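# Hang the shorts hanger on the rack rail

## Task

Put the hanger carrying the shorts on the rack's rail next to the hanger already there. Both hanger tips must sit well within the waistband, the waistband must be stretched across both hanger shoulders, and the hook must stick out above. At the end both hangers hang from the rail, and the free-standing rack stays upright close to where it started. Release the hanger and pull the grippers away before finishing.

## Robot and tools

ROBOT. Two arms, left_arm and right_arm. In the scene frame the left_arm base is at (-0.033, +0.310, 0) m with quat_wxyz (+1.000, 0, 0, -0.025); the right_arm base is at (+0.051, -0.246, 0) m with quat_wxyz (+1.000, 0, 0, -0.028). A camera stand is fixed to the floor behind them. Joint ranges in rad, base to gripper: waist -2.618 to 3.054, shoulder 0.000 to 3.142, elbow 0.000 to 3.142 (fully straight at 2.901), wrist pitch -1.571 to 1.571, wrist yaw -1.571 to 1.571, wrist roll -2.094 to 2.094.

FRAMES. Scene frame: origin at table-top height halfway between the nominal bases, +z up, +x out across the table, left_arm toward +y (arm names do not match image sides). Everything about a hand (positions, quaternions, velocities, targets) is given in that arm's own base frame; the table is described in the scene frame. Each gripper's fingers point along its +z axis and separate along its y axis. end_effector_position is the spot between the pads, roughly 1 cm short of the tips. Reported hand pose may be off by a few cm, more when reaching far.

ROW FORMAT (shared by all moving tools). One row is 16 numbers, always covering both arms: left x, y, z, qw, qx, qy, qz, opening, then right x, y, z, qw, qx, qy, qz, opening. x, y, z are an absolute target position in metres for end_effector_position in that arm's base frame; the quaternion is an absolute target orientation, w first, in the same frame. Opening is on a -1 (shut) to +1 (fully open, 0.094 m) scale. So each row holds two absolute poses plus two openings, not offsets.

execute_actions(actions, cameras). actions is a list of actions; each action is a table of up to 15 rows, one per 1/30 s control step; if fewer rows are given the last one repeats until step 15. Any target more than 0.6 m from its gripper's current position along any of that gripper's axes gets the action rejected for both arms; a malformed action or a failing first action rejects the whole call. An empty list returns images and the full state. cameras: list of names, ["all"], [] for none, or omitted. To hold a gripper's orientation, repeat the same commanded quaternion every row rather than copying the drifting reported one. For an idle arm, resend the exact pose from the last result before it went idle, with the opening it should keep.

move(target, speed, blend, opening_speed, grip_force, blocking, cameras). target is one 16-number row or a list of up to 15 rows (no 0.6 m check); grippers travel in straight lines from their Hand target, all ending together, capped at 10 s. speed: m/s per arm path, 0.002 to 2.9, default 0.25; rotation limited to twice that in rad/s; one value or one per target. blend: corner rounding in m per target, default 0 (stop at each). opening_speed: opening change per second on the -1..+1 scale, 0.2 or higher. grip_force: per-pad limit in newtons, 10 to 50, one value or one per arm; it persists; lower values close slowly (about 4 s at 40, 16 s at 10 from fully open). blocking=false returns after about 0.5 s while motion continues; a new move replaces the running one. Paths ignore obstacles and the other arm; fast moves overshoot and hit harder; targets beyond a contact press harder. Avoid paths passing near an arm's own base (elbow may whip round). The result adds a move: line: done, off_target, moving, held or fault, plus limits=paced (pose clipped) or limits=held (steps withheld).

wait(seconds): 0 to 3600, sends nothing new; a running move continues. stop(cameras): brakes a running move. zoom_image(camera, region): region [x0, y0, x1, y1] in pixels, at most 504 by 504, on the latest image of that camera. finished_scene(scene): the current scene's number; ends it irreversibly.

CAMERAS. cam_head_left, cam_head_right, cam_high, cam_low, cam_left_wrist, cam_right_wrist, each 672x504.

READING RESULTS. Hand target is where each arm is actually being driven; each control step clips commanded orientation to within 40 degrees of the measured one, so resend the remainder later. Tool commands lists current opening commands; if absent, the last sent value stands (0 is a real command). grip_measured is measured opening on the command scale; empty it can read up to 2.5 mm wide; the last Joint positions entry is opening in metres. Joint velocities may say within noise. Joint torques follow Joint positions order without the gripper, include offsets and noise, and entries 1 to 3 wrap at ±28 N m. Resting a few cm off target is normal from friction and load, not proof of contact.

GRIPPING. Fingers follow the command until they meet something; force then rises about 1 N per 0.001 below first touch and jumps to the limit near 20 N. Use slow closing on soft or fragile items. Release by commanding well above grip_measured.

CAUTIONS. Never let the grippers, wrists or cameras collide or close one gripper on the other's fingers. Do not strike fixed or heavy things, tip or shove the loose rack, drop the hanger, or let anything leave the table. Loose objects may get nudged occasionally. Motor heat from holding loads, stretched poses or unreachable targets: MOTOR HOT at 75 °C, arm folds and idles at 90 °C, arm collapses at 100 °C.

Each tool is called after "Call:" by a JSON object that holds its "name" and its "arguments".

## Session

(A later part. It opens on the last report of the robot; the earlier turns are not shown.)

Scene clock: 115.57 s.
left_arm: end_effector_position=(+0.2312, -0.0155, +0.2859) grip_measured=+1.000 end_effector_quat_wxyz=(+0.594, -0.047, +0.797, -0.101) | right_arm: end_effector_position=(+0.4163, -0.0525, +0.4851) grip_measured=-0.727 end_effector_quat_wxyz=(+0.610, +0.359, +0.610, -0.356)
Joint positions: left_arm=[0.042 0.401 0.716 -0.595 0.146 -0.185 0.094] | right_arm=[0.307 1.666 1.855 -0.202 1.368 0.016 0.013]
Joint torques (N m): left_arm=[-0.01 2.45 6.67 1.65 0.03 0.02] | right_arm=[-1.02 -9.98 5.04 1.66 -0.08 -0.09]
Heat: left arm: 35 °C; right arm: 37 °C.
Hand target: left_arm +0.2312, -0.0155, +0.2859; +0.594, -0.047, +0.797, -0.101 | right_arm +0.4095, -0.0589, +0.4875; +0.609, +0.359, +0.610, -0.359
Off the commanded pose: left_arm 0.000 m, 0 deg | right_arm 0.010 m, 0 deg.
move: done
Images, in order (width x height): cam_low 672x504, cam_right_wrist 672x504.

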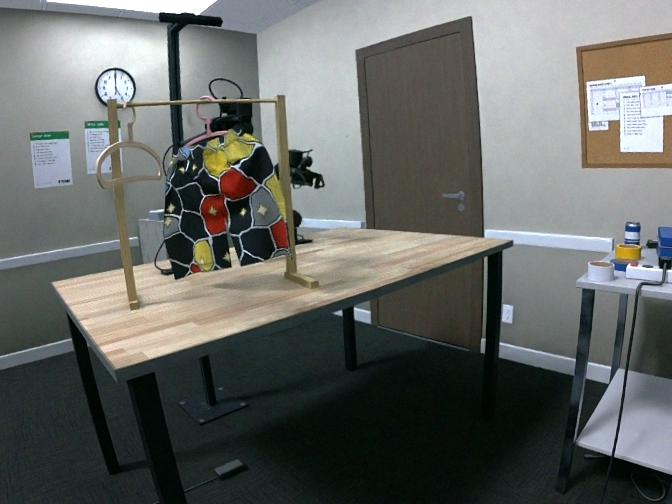

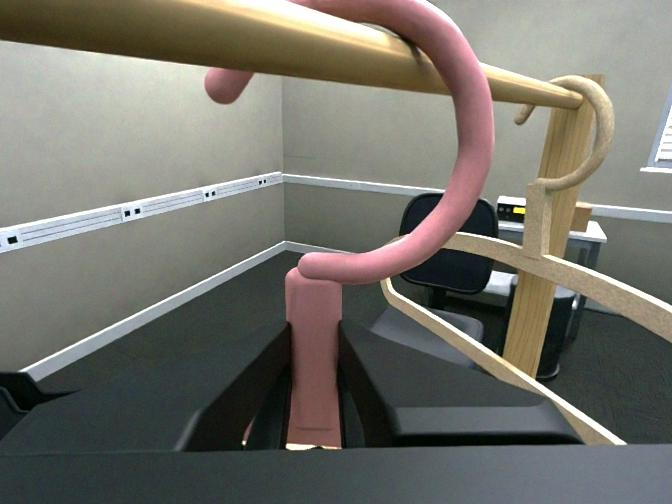

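Call:
{"name": "move", "arguments": {"target": [0.2312, -0.0155, 0.2859, 0.594, -0.047, 0.797, -0.101, 1.0, 0.4085, -0.0595, 0.4845, 0.6093, 0.3589, 0.6093, -0.3589, -1.0], "speed": 0.04, "cameras": ["cam_right_wrist", "cam_low"]}}

Call:
{"name": "zoom_image", "arguments": {"camera": "cam_low", "region": [185, 80, 245, 125]}}

Call:
{"name": "zoom_image", "arguments": {"camera": "cam_right_wrist", "region": [190, 0, 550, 270]}}

Scene clock: 118.13 s.
left_arm: end_effector_position=(+0.2312, -0.0155, +0.2859) grip_measured=+1.000 end_effector_quat_wxyz=(+0.594, -0.047, +0.797, -0.101) | right_arm: end_effector_position=(+0.4147, -0.0529, +0.4839) grip_measured=-0.727 end_effector_quat_wxyz=(+0.612, +0.361, +0.608, -0.354)
Joint positions: left_arm=[0.042 0.401 0.716 -0.595 0.146 -0.185 0.094] | right_arm=[0.307 1.654 1.832 -0.181 1.366 0.014 0.013]
Joint torques (N m): left_arm=[-0.06 2.65 6.68 1.66 0.03 0.04] | right_arm=[-1.06 -9.55 5.01 1.58 -0.09 -0.05]
Heat: left arm: 35 °C; right arm: 37 °C.
Hand target: left_arm +0.2312, -0.0155, +0.2859; +0.594, -0.047, +0.797, -0.101 | right_arm +0.4086, -0.0594, +0.4846; +0.609, +0.359, +0.609, -0.359
Off the commanded pose: left_arm 0.000 m, 0 deg | right_arm 0.009 m, 1 deg.
move: done
Images, in order (width x height): cam_low 672x504, cam_right_wrist 672x504.

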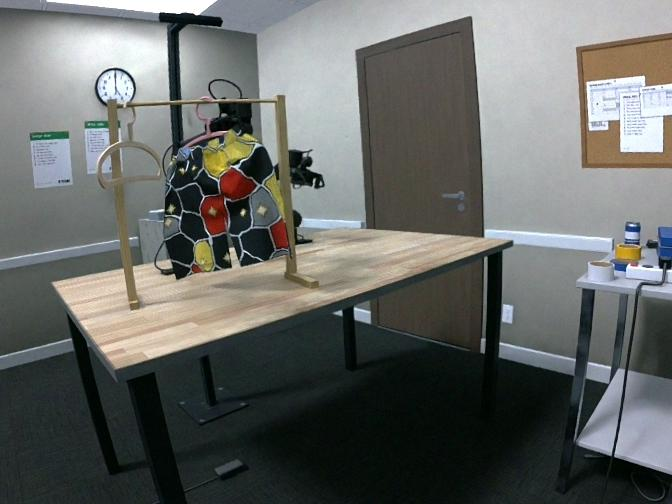

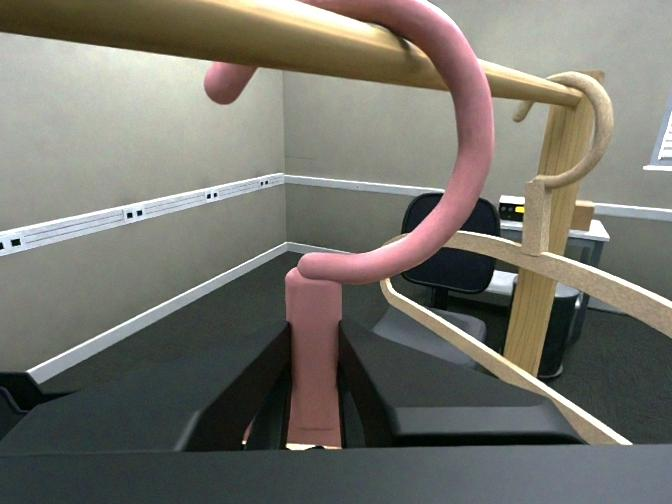

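Scaled by 8.400 from the camera's image (finer frame: 960x720).

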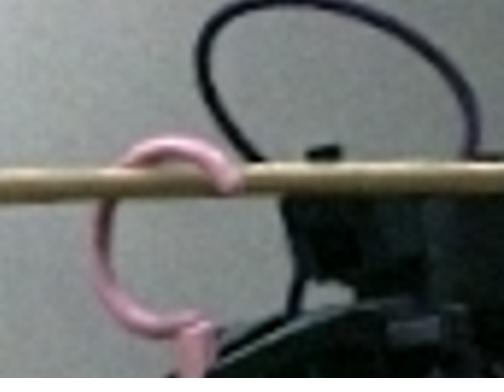

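Scaled by 1.400 from the camera's image (finer frame: 960x720).

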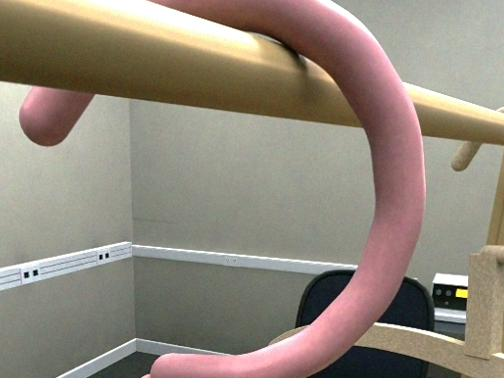

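Call:
{"name": "move", "arguments": {"target": [0.2312, -0.0155, 0.2859, 0.594, -0.047, 0.797, -0.101, 1.0, 0.4085, -0.0595, 0.4815, 0.6093, 0.3589, 0.6093, -0.3589, -1.0], "speed": 0.04, "cameras": ["cam_right_wrist", "cam_low"]}}

Call:
{"name": "zoom_image", "arguments": {"camera": "cam_low", "region": [185, 80, 245, 125]}}

Call:
{"name": "zoom_image", "arguments": {"camera": "cam_right_wrist", "region": [190, 0, 550, 270]}}

Scene clock: 119.30 s.
left_arm: end_effector_position=(+0.2312, -0.0155, +0.2859) grip_measured=+1.000 end_effector_quat_wxyz=(+0.594, -0.047, +0.797, -0.101) | right_arm: end_effector_position=(+0.4138, -0.0531, +0.4827) grip_measured=-0.727 end_effector_quat_wxyz=(+0.614, +0.362, +0.607, -0.352)
Joint positions: left_arm=[0.042 0.401 0.716 -0.595 0.146 -0.185 0.094] | right_arm=[0.307 1.646 1.814 -0.162 1.365 0.011 0.013]
Joint torques (N m): left_arm=[-0.03 2.5 6.89 1.65 0.04 0] | right_arm=[-0.94 -9.44 5.01 1.52 -0.08 -0.12]
Heat: left arm: 35 °C; right arm: 37 °C.
Hand target: left_arm +0.2312, -0.0155, +0.2859; +0.594, -0.047, +0.797, -0.101 | right_arm +0.4086, -0.0594, +0.4816; +0.609, +0.359, +0.609, -0.359
Off the commanded pose: left_arm 0.000 m, 0 deg | right_arm 0.008 m, 1 deg.
move: done
Images, in order (width x height): cam_low 672x504, cam_right_wrist 672x504.

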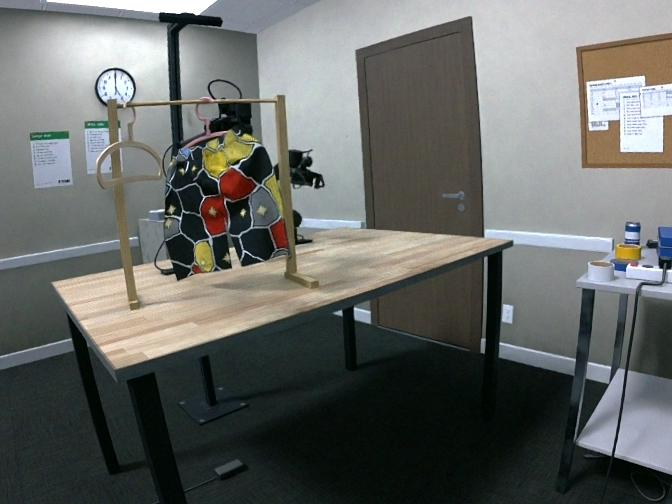

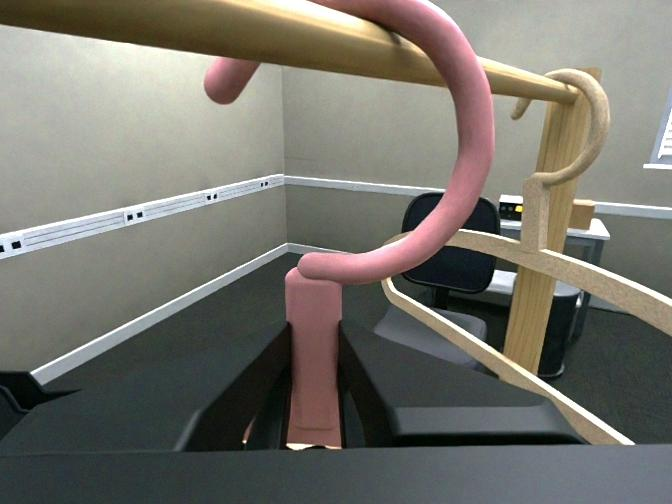

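Scaled by 8.400 from the camera's image (finer frame: 960x720).

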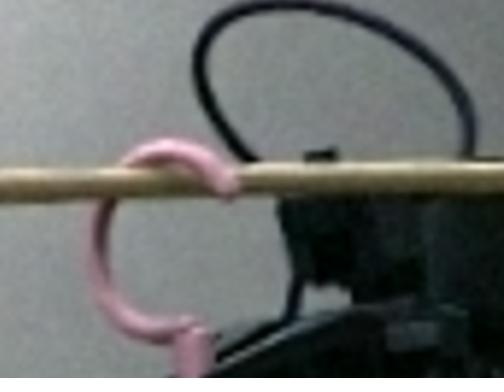

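Scaled by 1.400 from the camera's image (finer frame: 960x720).

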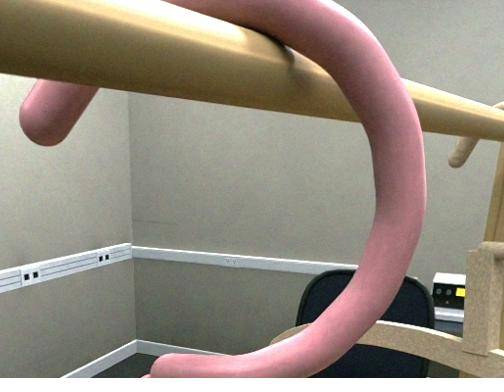

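Call:
{"name": "move", "arguments": {"target": [0.2312, -0.0155, 0.2859, 0.594, -0.047, 0.797, -0.101, 1.0, 0.4085, -0.0595, 0.4785, 0.6093, 0.3589, 0.6093, -0.3589, -1.0], "speed": 0.04, "cameras": ["cam_right_wrist", "cam_low"]}}

Call:
{"name": "zoom_image", "arguments": {"camera": "cam_low", "region": [185, 80, 245, 125]}}

Call:
{"name": "zoom_image", "arguments": {"camera": "cam_right_wrist", "region": [190, 0, 550, 270]}}

Scene clock: 120.57 s.
left_arm: end_effector_position=(+0.2312, -0.0155, +0.2859) grip_measured=+1.000 end_effector_quat_wxyz=(+0.594, -0.047, +0.797, -0.101) | right_arm: end_effector_position=(+0.4135, -0.0531, +0.4823) grip_measured=-0.727 end_effector_quat_wxyz=(+0.617, +0.362, +0.606, -0.349)
Joint positions: left_arm=[0.042 0.401 0.716 -0.595 0.146 -0.185 0.094] | right_arm=[0.307 1.638 1.797 -0.139 1.36 0.004 0.013]
Joint torques (N m): left_arm=[-0.06 2.52 6.79 1.64 0.02 -0.01] | right_arm=[-1.18 -9.05 4.96 1.53 -0.03 -0.02]
Heat: left arm: 35 °C; right arm: 37 °C.
Hand target: left_arm +0.2312, -0.0155, +0.2859; +0.594, -0.047, +0.797, -0.101 | right_arm +0.4087, -0.0594, +0.4786; +0.609, +0.359, +0.609, -0.359
Off the commanded pose: left_arm 0.000 m, 0 deg | right_arm 0.009 m, 2 deg.
move: done
Images, in order (width x height): cam_low 672x504, cam_right_wrist 672x504.

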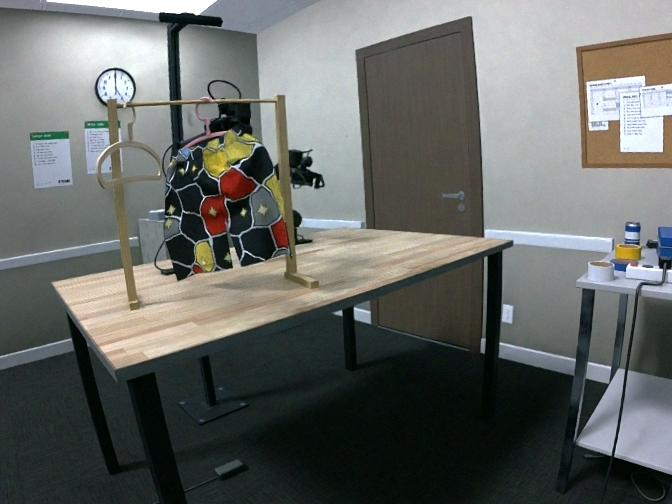

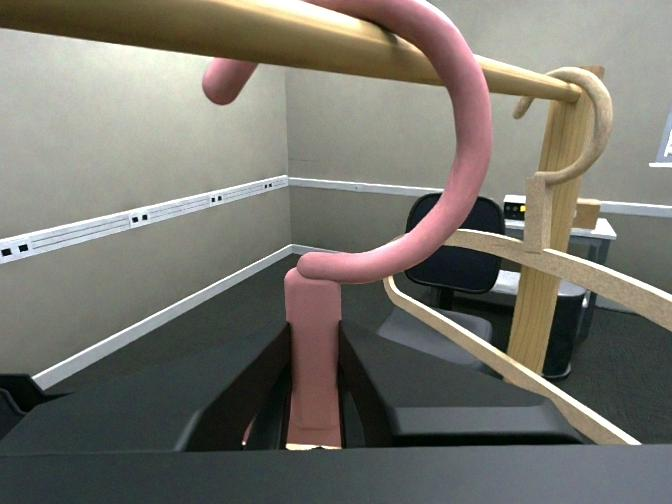

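Scaled by 8.400 from the camera's image (finer frame: 960x720).

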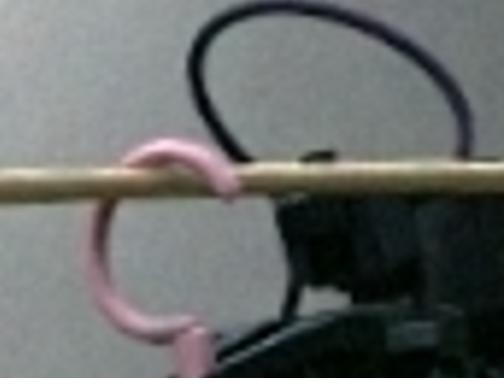

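Scaled by 1.400 from the camera's image (finer frame: 960x720).

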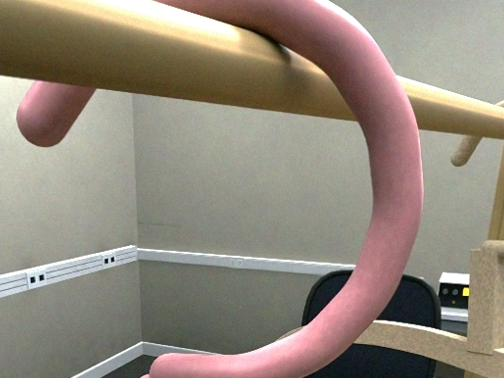

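Call:
{"name": "move", "arguments": {"target": [0.2312, -0.0155, 0.2859, 0.594, -0.047, 0.797, -0.101, 1.0, 0.4087, -0.0594, 0.4786, 0.609, 0.359, 0.609, -0.359, -0.2], "speed": 0.05, "opening_speed": 0.6, "cameras": ["cam_right_wrist", "cam_low", "cam_head_left"]}}

Call:
{"name": "zoom_image", "arguments": {"camera": "cam_low", "region": [140, 80, 300, 200]}}

Scene clock: 123.43 s.
left_arm: end_effector_position=(+0.2312, -0.0155, +0.2859) grip_measured=+1.000 end_effector_quat_wxyz=(+0.594, -0.047, +0.797, -0.101) | right_arm: end_effector_position=(+0.4136, -0.0548, +0.4810) grip_measured=-0.202 end_effector_quat_wxyz=(+0.615, +0.363, +0.606, -0.351)
Joint positions: left_arm=[0.042 0.401 0.716 -0.595 0.146 -0.185 0.094] | right_arm=[0.302 1.638 1.793 -0.138 1.36 0.004 0.037]
Joint torques (N m): left_arm=[-0.08 2.62 6.75 1.65 0 0.03] | right_arm=[-0.79 -9.06 5.15 1.45 0.01 -0.08]
Heat: left arm: 35 °C; right arm: 37 °C.
Hand target: left_arm +0.2312, -0.0155, +0.2859; +0.594, -0.047, +0.797, -0.101 | right_arm +0.4089, -0.0594, +0.4786; +0.609, +0.359, +0.609, -0.359
Off the commanded pose: left_arm 0.000 m, 0 deg | right_arm 0.007 m, 1 deg.
move: done
Images, in order (width x height): cam_head_left 672x504, cam_low 672x504, cam_right_wrist 672x504.

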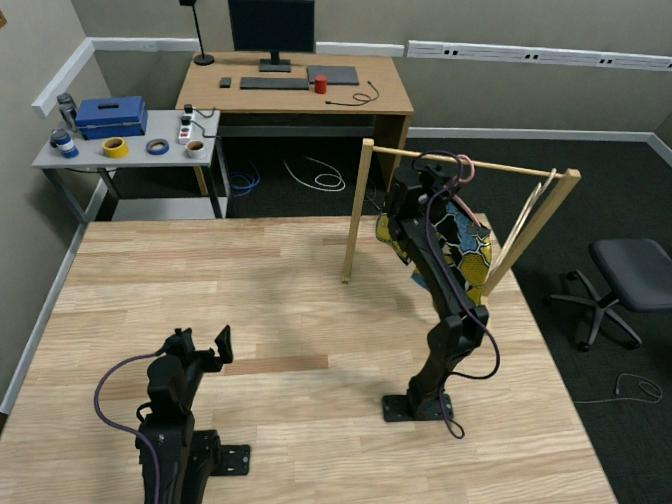

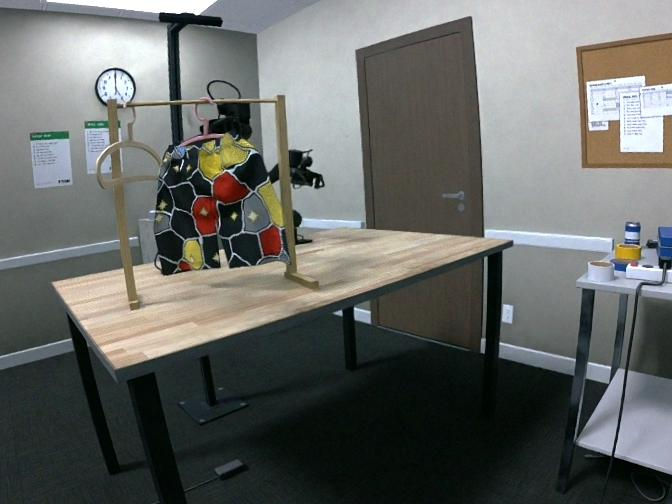

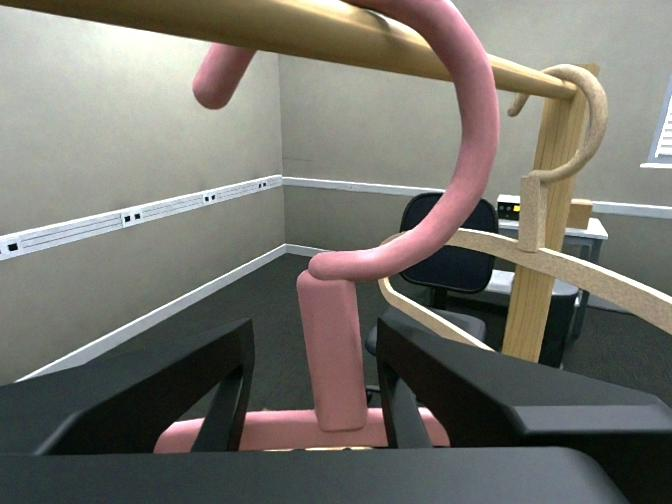

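Scaled by 3.150 from the camera's image (finer frame: 960x720).

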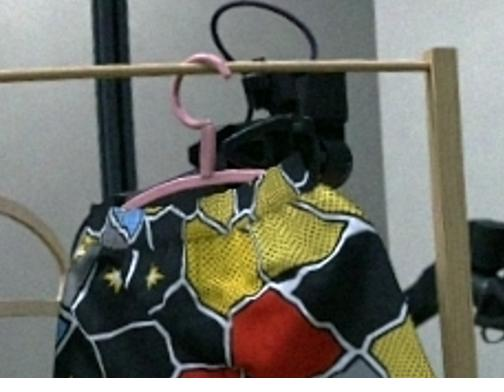

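Call:
{"name": "move", "arguments": {"target": [[0.2312, -0.0155, 0.2859, 0.594, -0.047, 0.797, -0.101, 1.0, 0.4089, -0.0594, 0.4796, 0.609, 0.359, 0.609, -0.359, 0.3], [0.2312, -0.0155, 0.2859, 0.594, -0.047, 0.797, -0.101, 1.0, 0.3895, -0.0244, 0.4806, 0.609, 0.359, 0.609, -0.359, 0.3]], "speed": 0.05, "opening_speed": 1.0, "cameras": ["cam_right_wrist", "cam_low", "cam_head_left"]}}

Scene clock: 126.40 s.
left_arm: end_effector_position=(+0.2312, -0.0155, +0.2859) grip_measured=+1.000 end_effector_quat_wxyz=(+0.594, -0.047, +0.797, -0.101) | right_arm: end_effector_position=(+0.3977, -0.0237, +0.4800) grip_measured=+0.298 end_effector_quat_wxyz=(+0.613, +0.365, +0.605, -0.354)
Joint positions: left_arm=[0.042 0.401 0.716 -0.595 0.146 -0.185 0.094] | right_arm=[0.405 1.627 1.779 -0.138 1.471 0.004 0.061]
Joint torques (N m): left_arm=[0.01 2.44 6.8 1.67 0.04 0.03] | right_arm=[0.58 -9.5 5.23 1.41 0.15 -0.09]
Heat: left arm: 35 °C; right arm: 37 °C.
Hand target: left_arm +0.2312, -0.0155, +0.2859; +0.594, -0.047, +0.797, -0.101 | right_arm +0.3898, -0.0246, +0.4806; +0.609, +0.359, +0.609, -0.359
Off the commanded pose: left_arm 0.000 m, 0 deg | right_arm 0.008 m, 1 deg.
move: done
Images, in order (width x height): cam_head_left 672x504, cam_low 672x504, cam_right_wrist 672x504.

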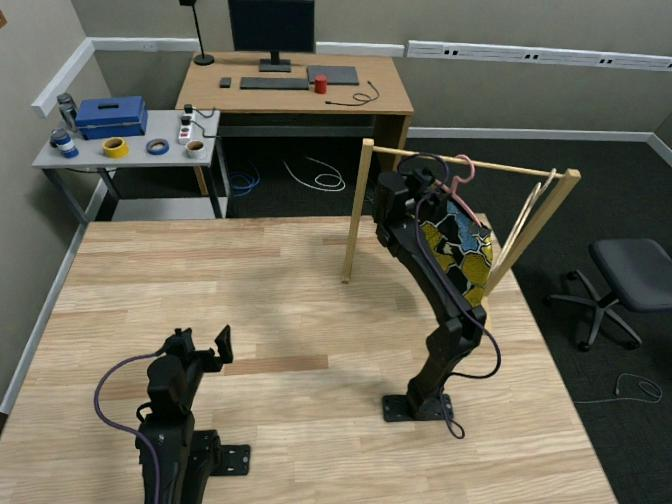

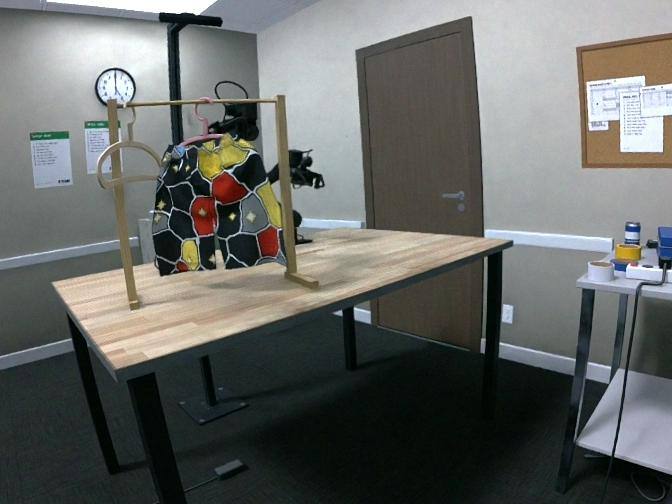

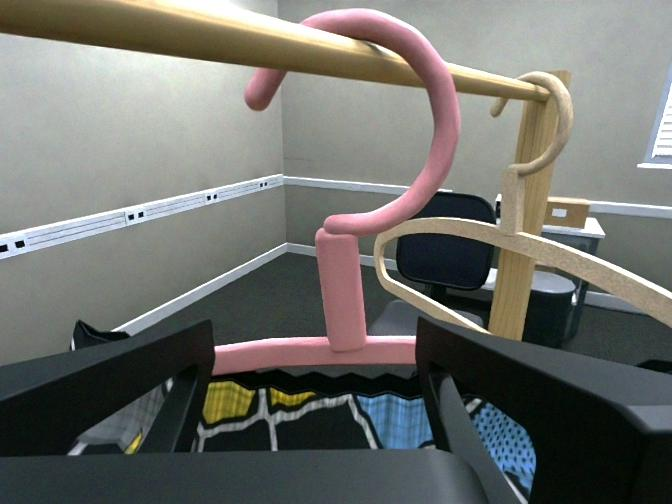

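Call:
{"name": "move", "arguments": {"target": [[0.2312, -0.0155, 0.2859, 0.594, -0.047, 0.797, -0.101, 1.0, 0.345, 0.045, 0.480, 0.6645, 0.2418, 0.6645, -0.2418, 0.3], [0.2312, -0.0155, 0.2859, 0.594, -0.047, 0.797, -0.101, 1.0, 0.25, 0.05, 0.40, 0.7044, 0.0616, 0.7044, -0.0616, 0.3], [0.2312, -0.0155, 0.2859, 0.594, -0.047, 0.797, -0.101, 1.0, 0.22, 0.03, 0.29, 0.7044, 0.0616, 0.7044, -0.0616, 0.3]], "speed": [0.08, 0.15, 0.15], "blend": [0.03, 0.03, 0], "cameras": ["all"]}}

Call:
{"name": "zoom_image", "arguments": {"camera": "cam_low", "region": [90, 80, 330, 290]}}

Call:
{"name": "zoom_image", "arguments": {"camera": "cam_head_left", "region": [330, 120, 610, 350]}}

Scene clock: 133.90 s.
left_arm: end_effector_position=(+0.2312, -0.0155, +0.2859) grip_measured=+1.000 end_effector_quat_wxyz=(+0.594, -0.047, +0.797, -0.101) | right_arm: end_effector_position=(+0.2214, +0.0300, +0.2971) grip_measured=+0.298 end_effector_quat_wxyz=(+0.706, +0.067, +0.702, -0.058)
Joint positions: left_arm=[0.042 0.401 0.716 -0.595 0.146 -0.185 0.094] | right_arm=[0.939 0.329 0.461 -0.121 1.116 0.004 0.061]
Joint torques (N m): left_arm=[-0.13 2.63 6.75 1.65 0.01 0.05] | right_arm=[0.59 1.42 5.42 1.77 0 -0.05]
Heat: left arm: 35 °C; right arm: 37 °C.
Hand target: left_arm +0.2312, -0.0155, +0.2859; +0.594, -0.047, +0.797, -0.101 | right_arm +0.2204, +0.0300, +0.2902; +0.704, +0.062, +0.704, -0.061
Off the commanded pose: left_arm 0.000 m, 0 deg | right_arm 0.007 m, 1 deg.
move: done

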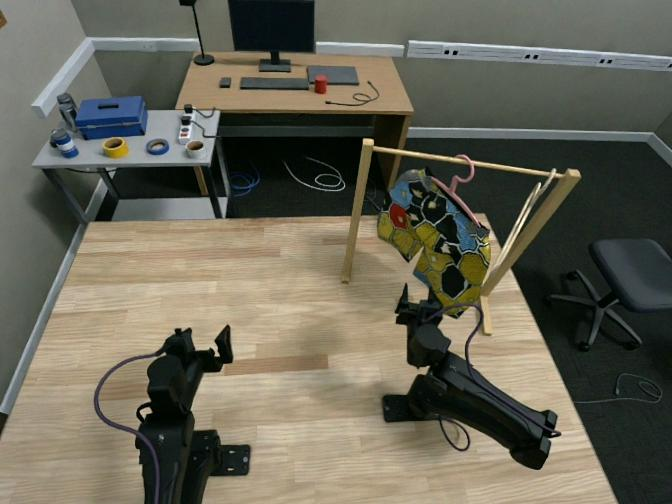

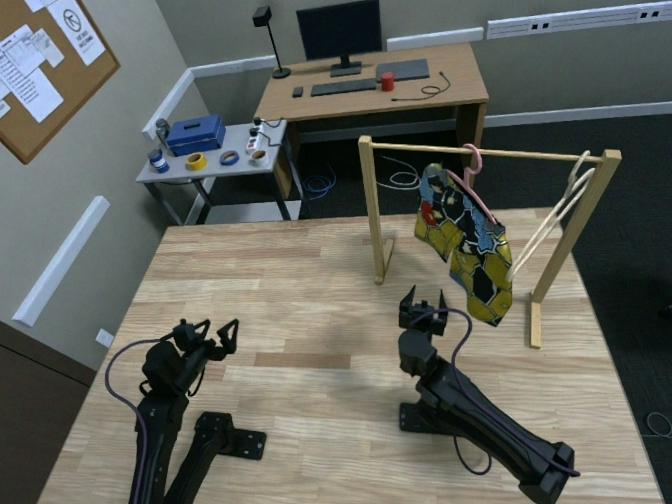

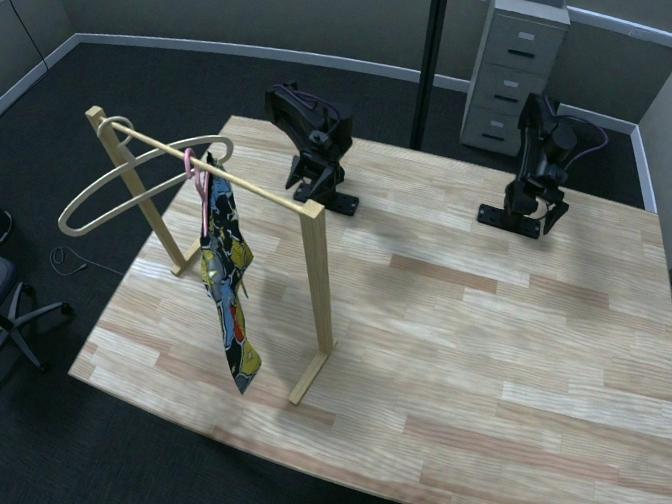

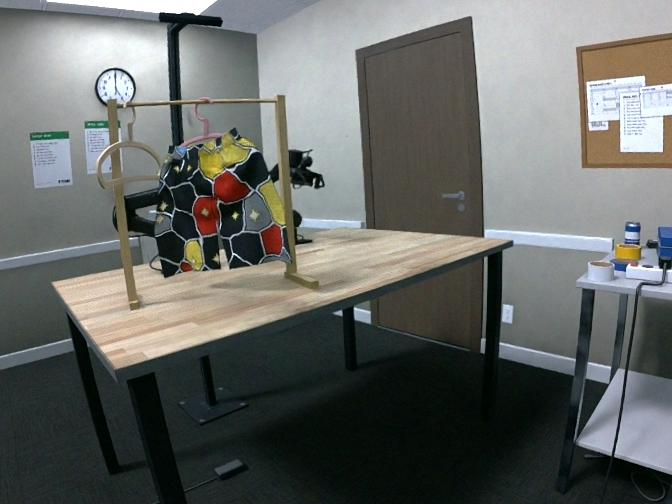

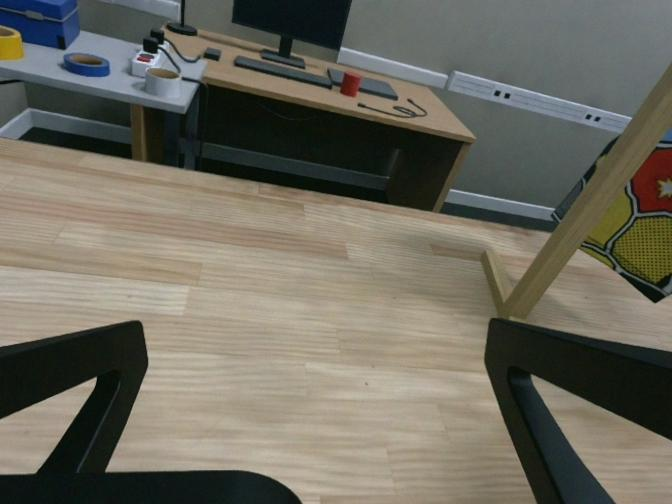

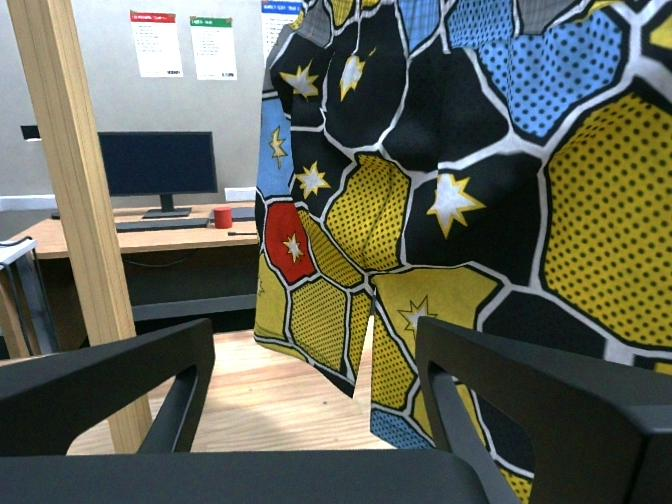

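Scaled by 2.100 from the camera's image (finer frame: 960x720).

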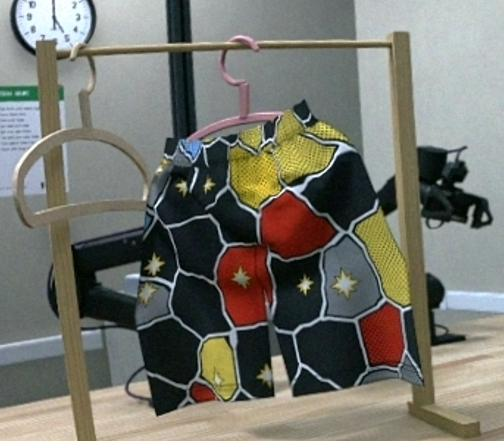

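Scaled by 1.800 from the camera's image (finer frame: 960x720).

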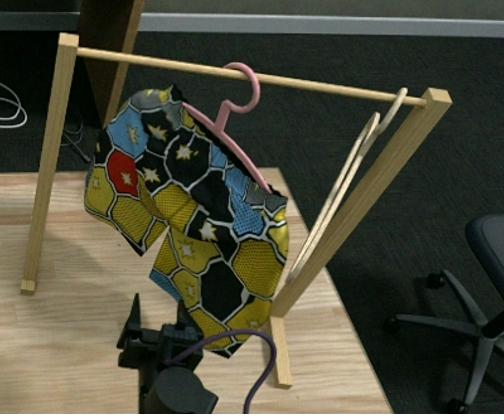

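Call:
{"name": "move", "arguments": {"target": [0.2312, -0.0155, 0.2859, 0.594, -0.047, 0.797, -0.101, 1.0, 0.24, 0.11, 0.27, 0.7071, 0.0, 0.7071, 0.0, 0.3], "speed": 0.15, "cameras": ["cam_head_left", "cam_low", "cam_high", "cam_right_wrist"]}}

Call:
{"name": "zoom_image", "arguments": {"camera": "cam_low", "region": [140, 80, 310, 290]}}

Call:
{"name": "zoom_image", "arguments": {"camera": "cam_high", "region": [160, 100, 320, 240]}}

Call:
{"name": "zoom_image", "arguments": {"camera": "cam_head_left", "region": [360, 130, 520, 330]}}

Scene clock: 138.10 s.
left_arm: end_effector_position=(+0.2312, -0.0155, +0.2859) grip_measured=+1.000 end_effector_quat_wxyz=(+0.594, -0.047, +0.797, -0.101) | right_arm: end_effector_position=(+0.2396, +0.1093, +0.2805) grip_measured=+0.298 end_effector_quat_wxyz=(+0.712, +0.013, +0.702, +0.011)
Joint positions: left_arm=[0.042 0.401 0.716 -0.595 0.146 -0.185 0.094] | right_arm=[1.068 0.603 0.394 0.236 1.072 0.009 0.061]
Joint torques (N m): left_arm=[-0.02 2.5 6.76 1.64 0.02 0] | right_arm=[-0.16 0.96 5.65 1.79 -0.06 -0.12]
Heat: left arm: 35 °C; right arm: 37 °C.
Hand target: left_arm +0.2312, -0.0155, +0.2859; +0.594, -0.047, +0.797, -0.101 | right_arm +0.2400, +0.1099, +0.2700; +0.707, +0.000, +0.707, +0.000
Off the commanded pose: left_arm 0.000 m, 0 deg | right_arm 0.011 m, 2 deg.
move: off_target (right_arm)
Images, in order (width x height): cam_head_left 672x504, cam_high 672x504, cam_low 672x504, cam_right_wrist 672x504.

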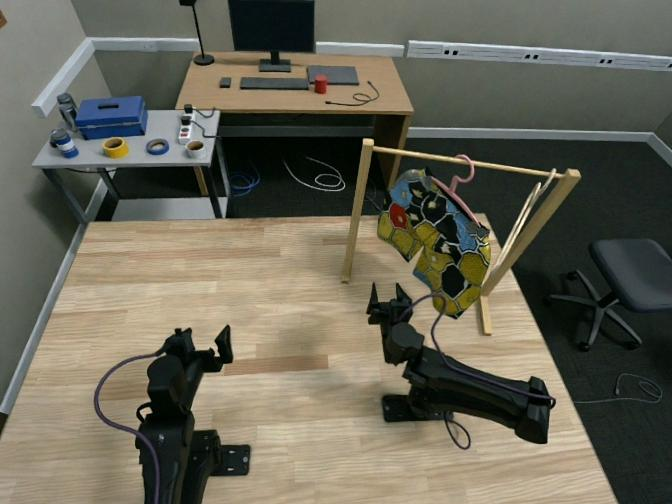

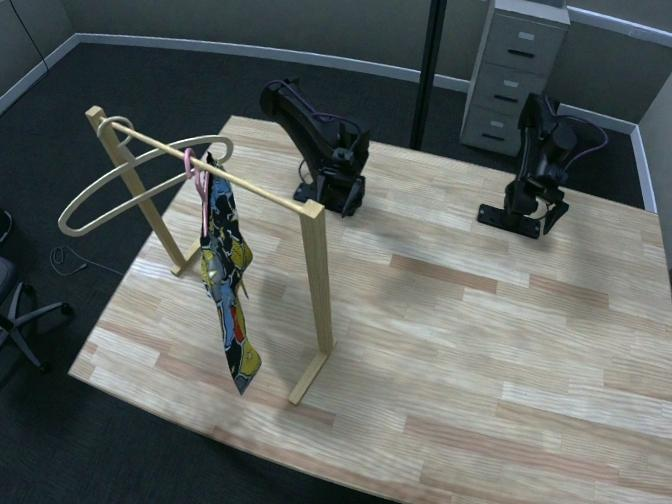

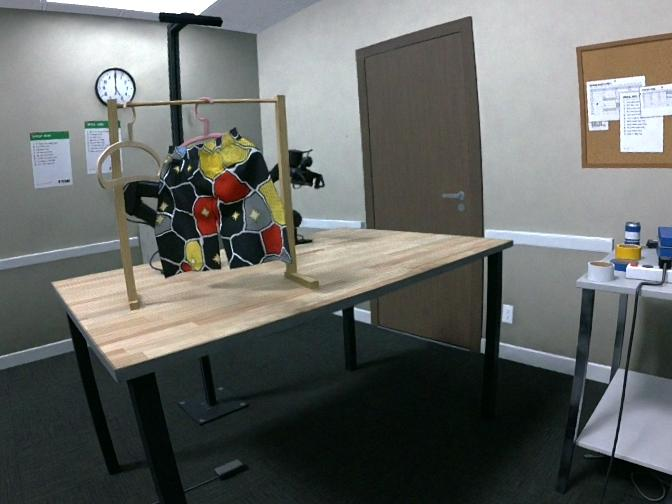

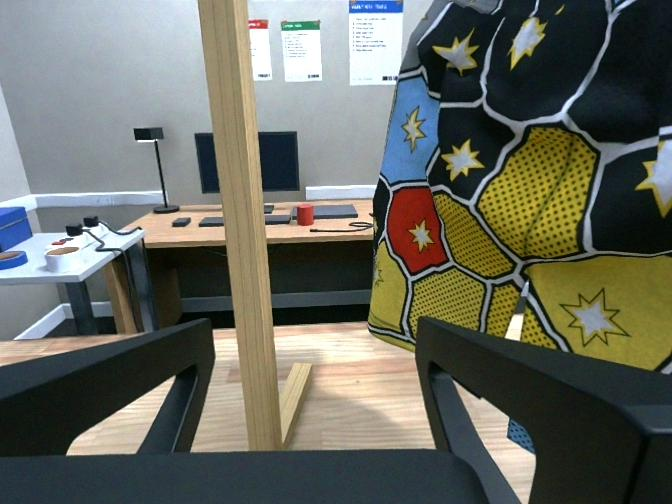

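Scaled by 2.400 from the camera's image (finer frame: 960x720).

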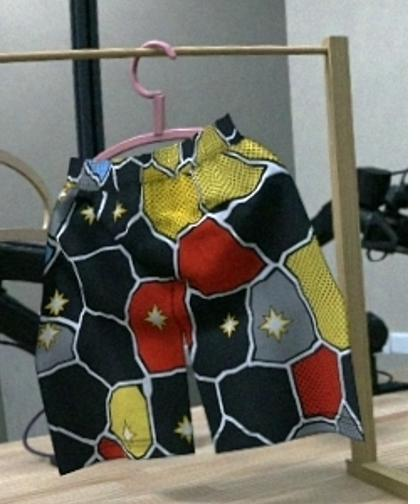

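Scaled by 3.150 from the camera's image (finer frame: 960x720).

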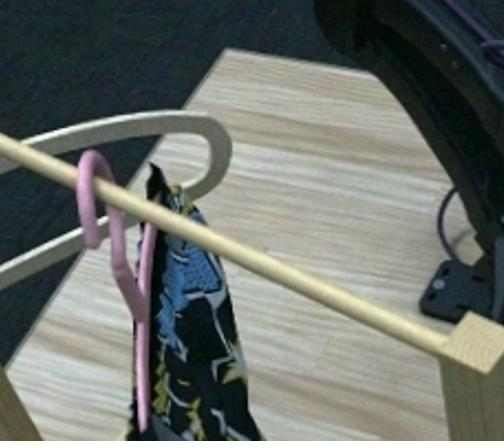

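Scaled by 2.520 from the camera's image (finer frame: 960x720).

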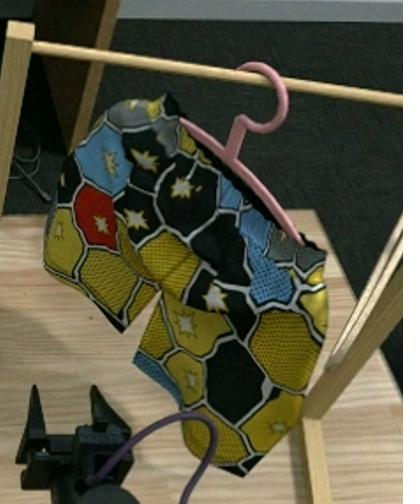

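Call:
{"name": "finished_scene", "arguments": {"scene": 1}}

The scene is finished: the task was done.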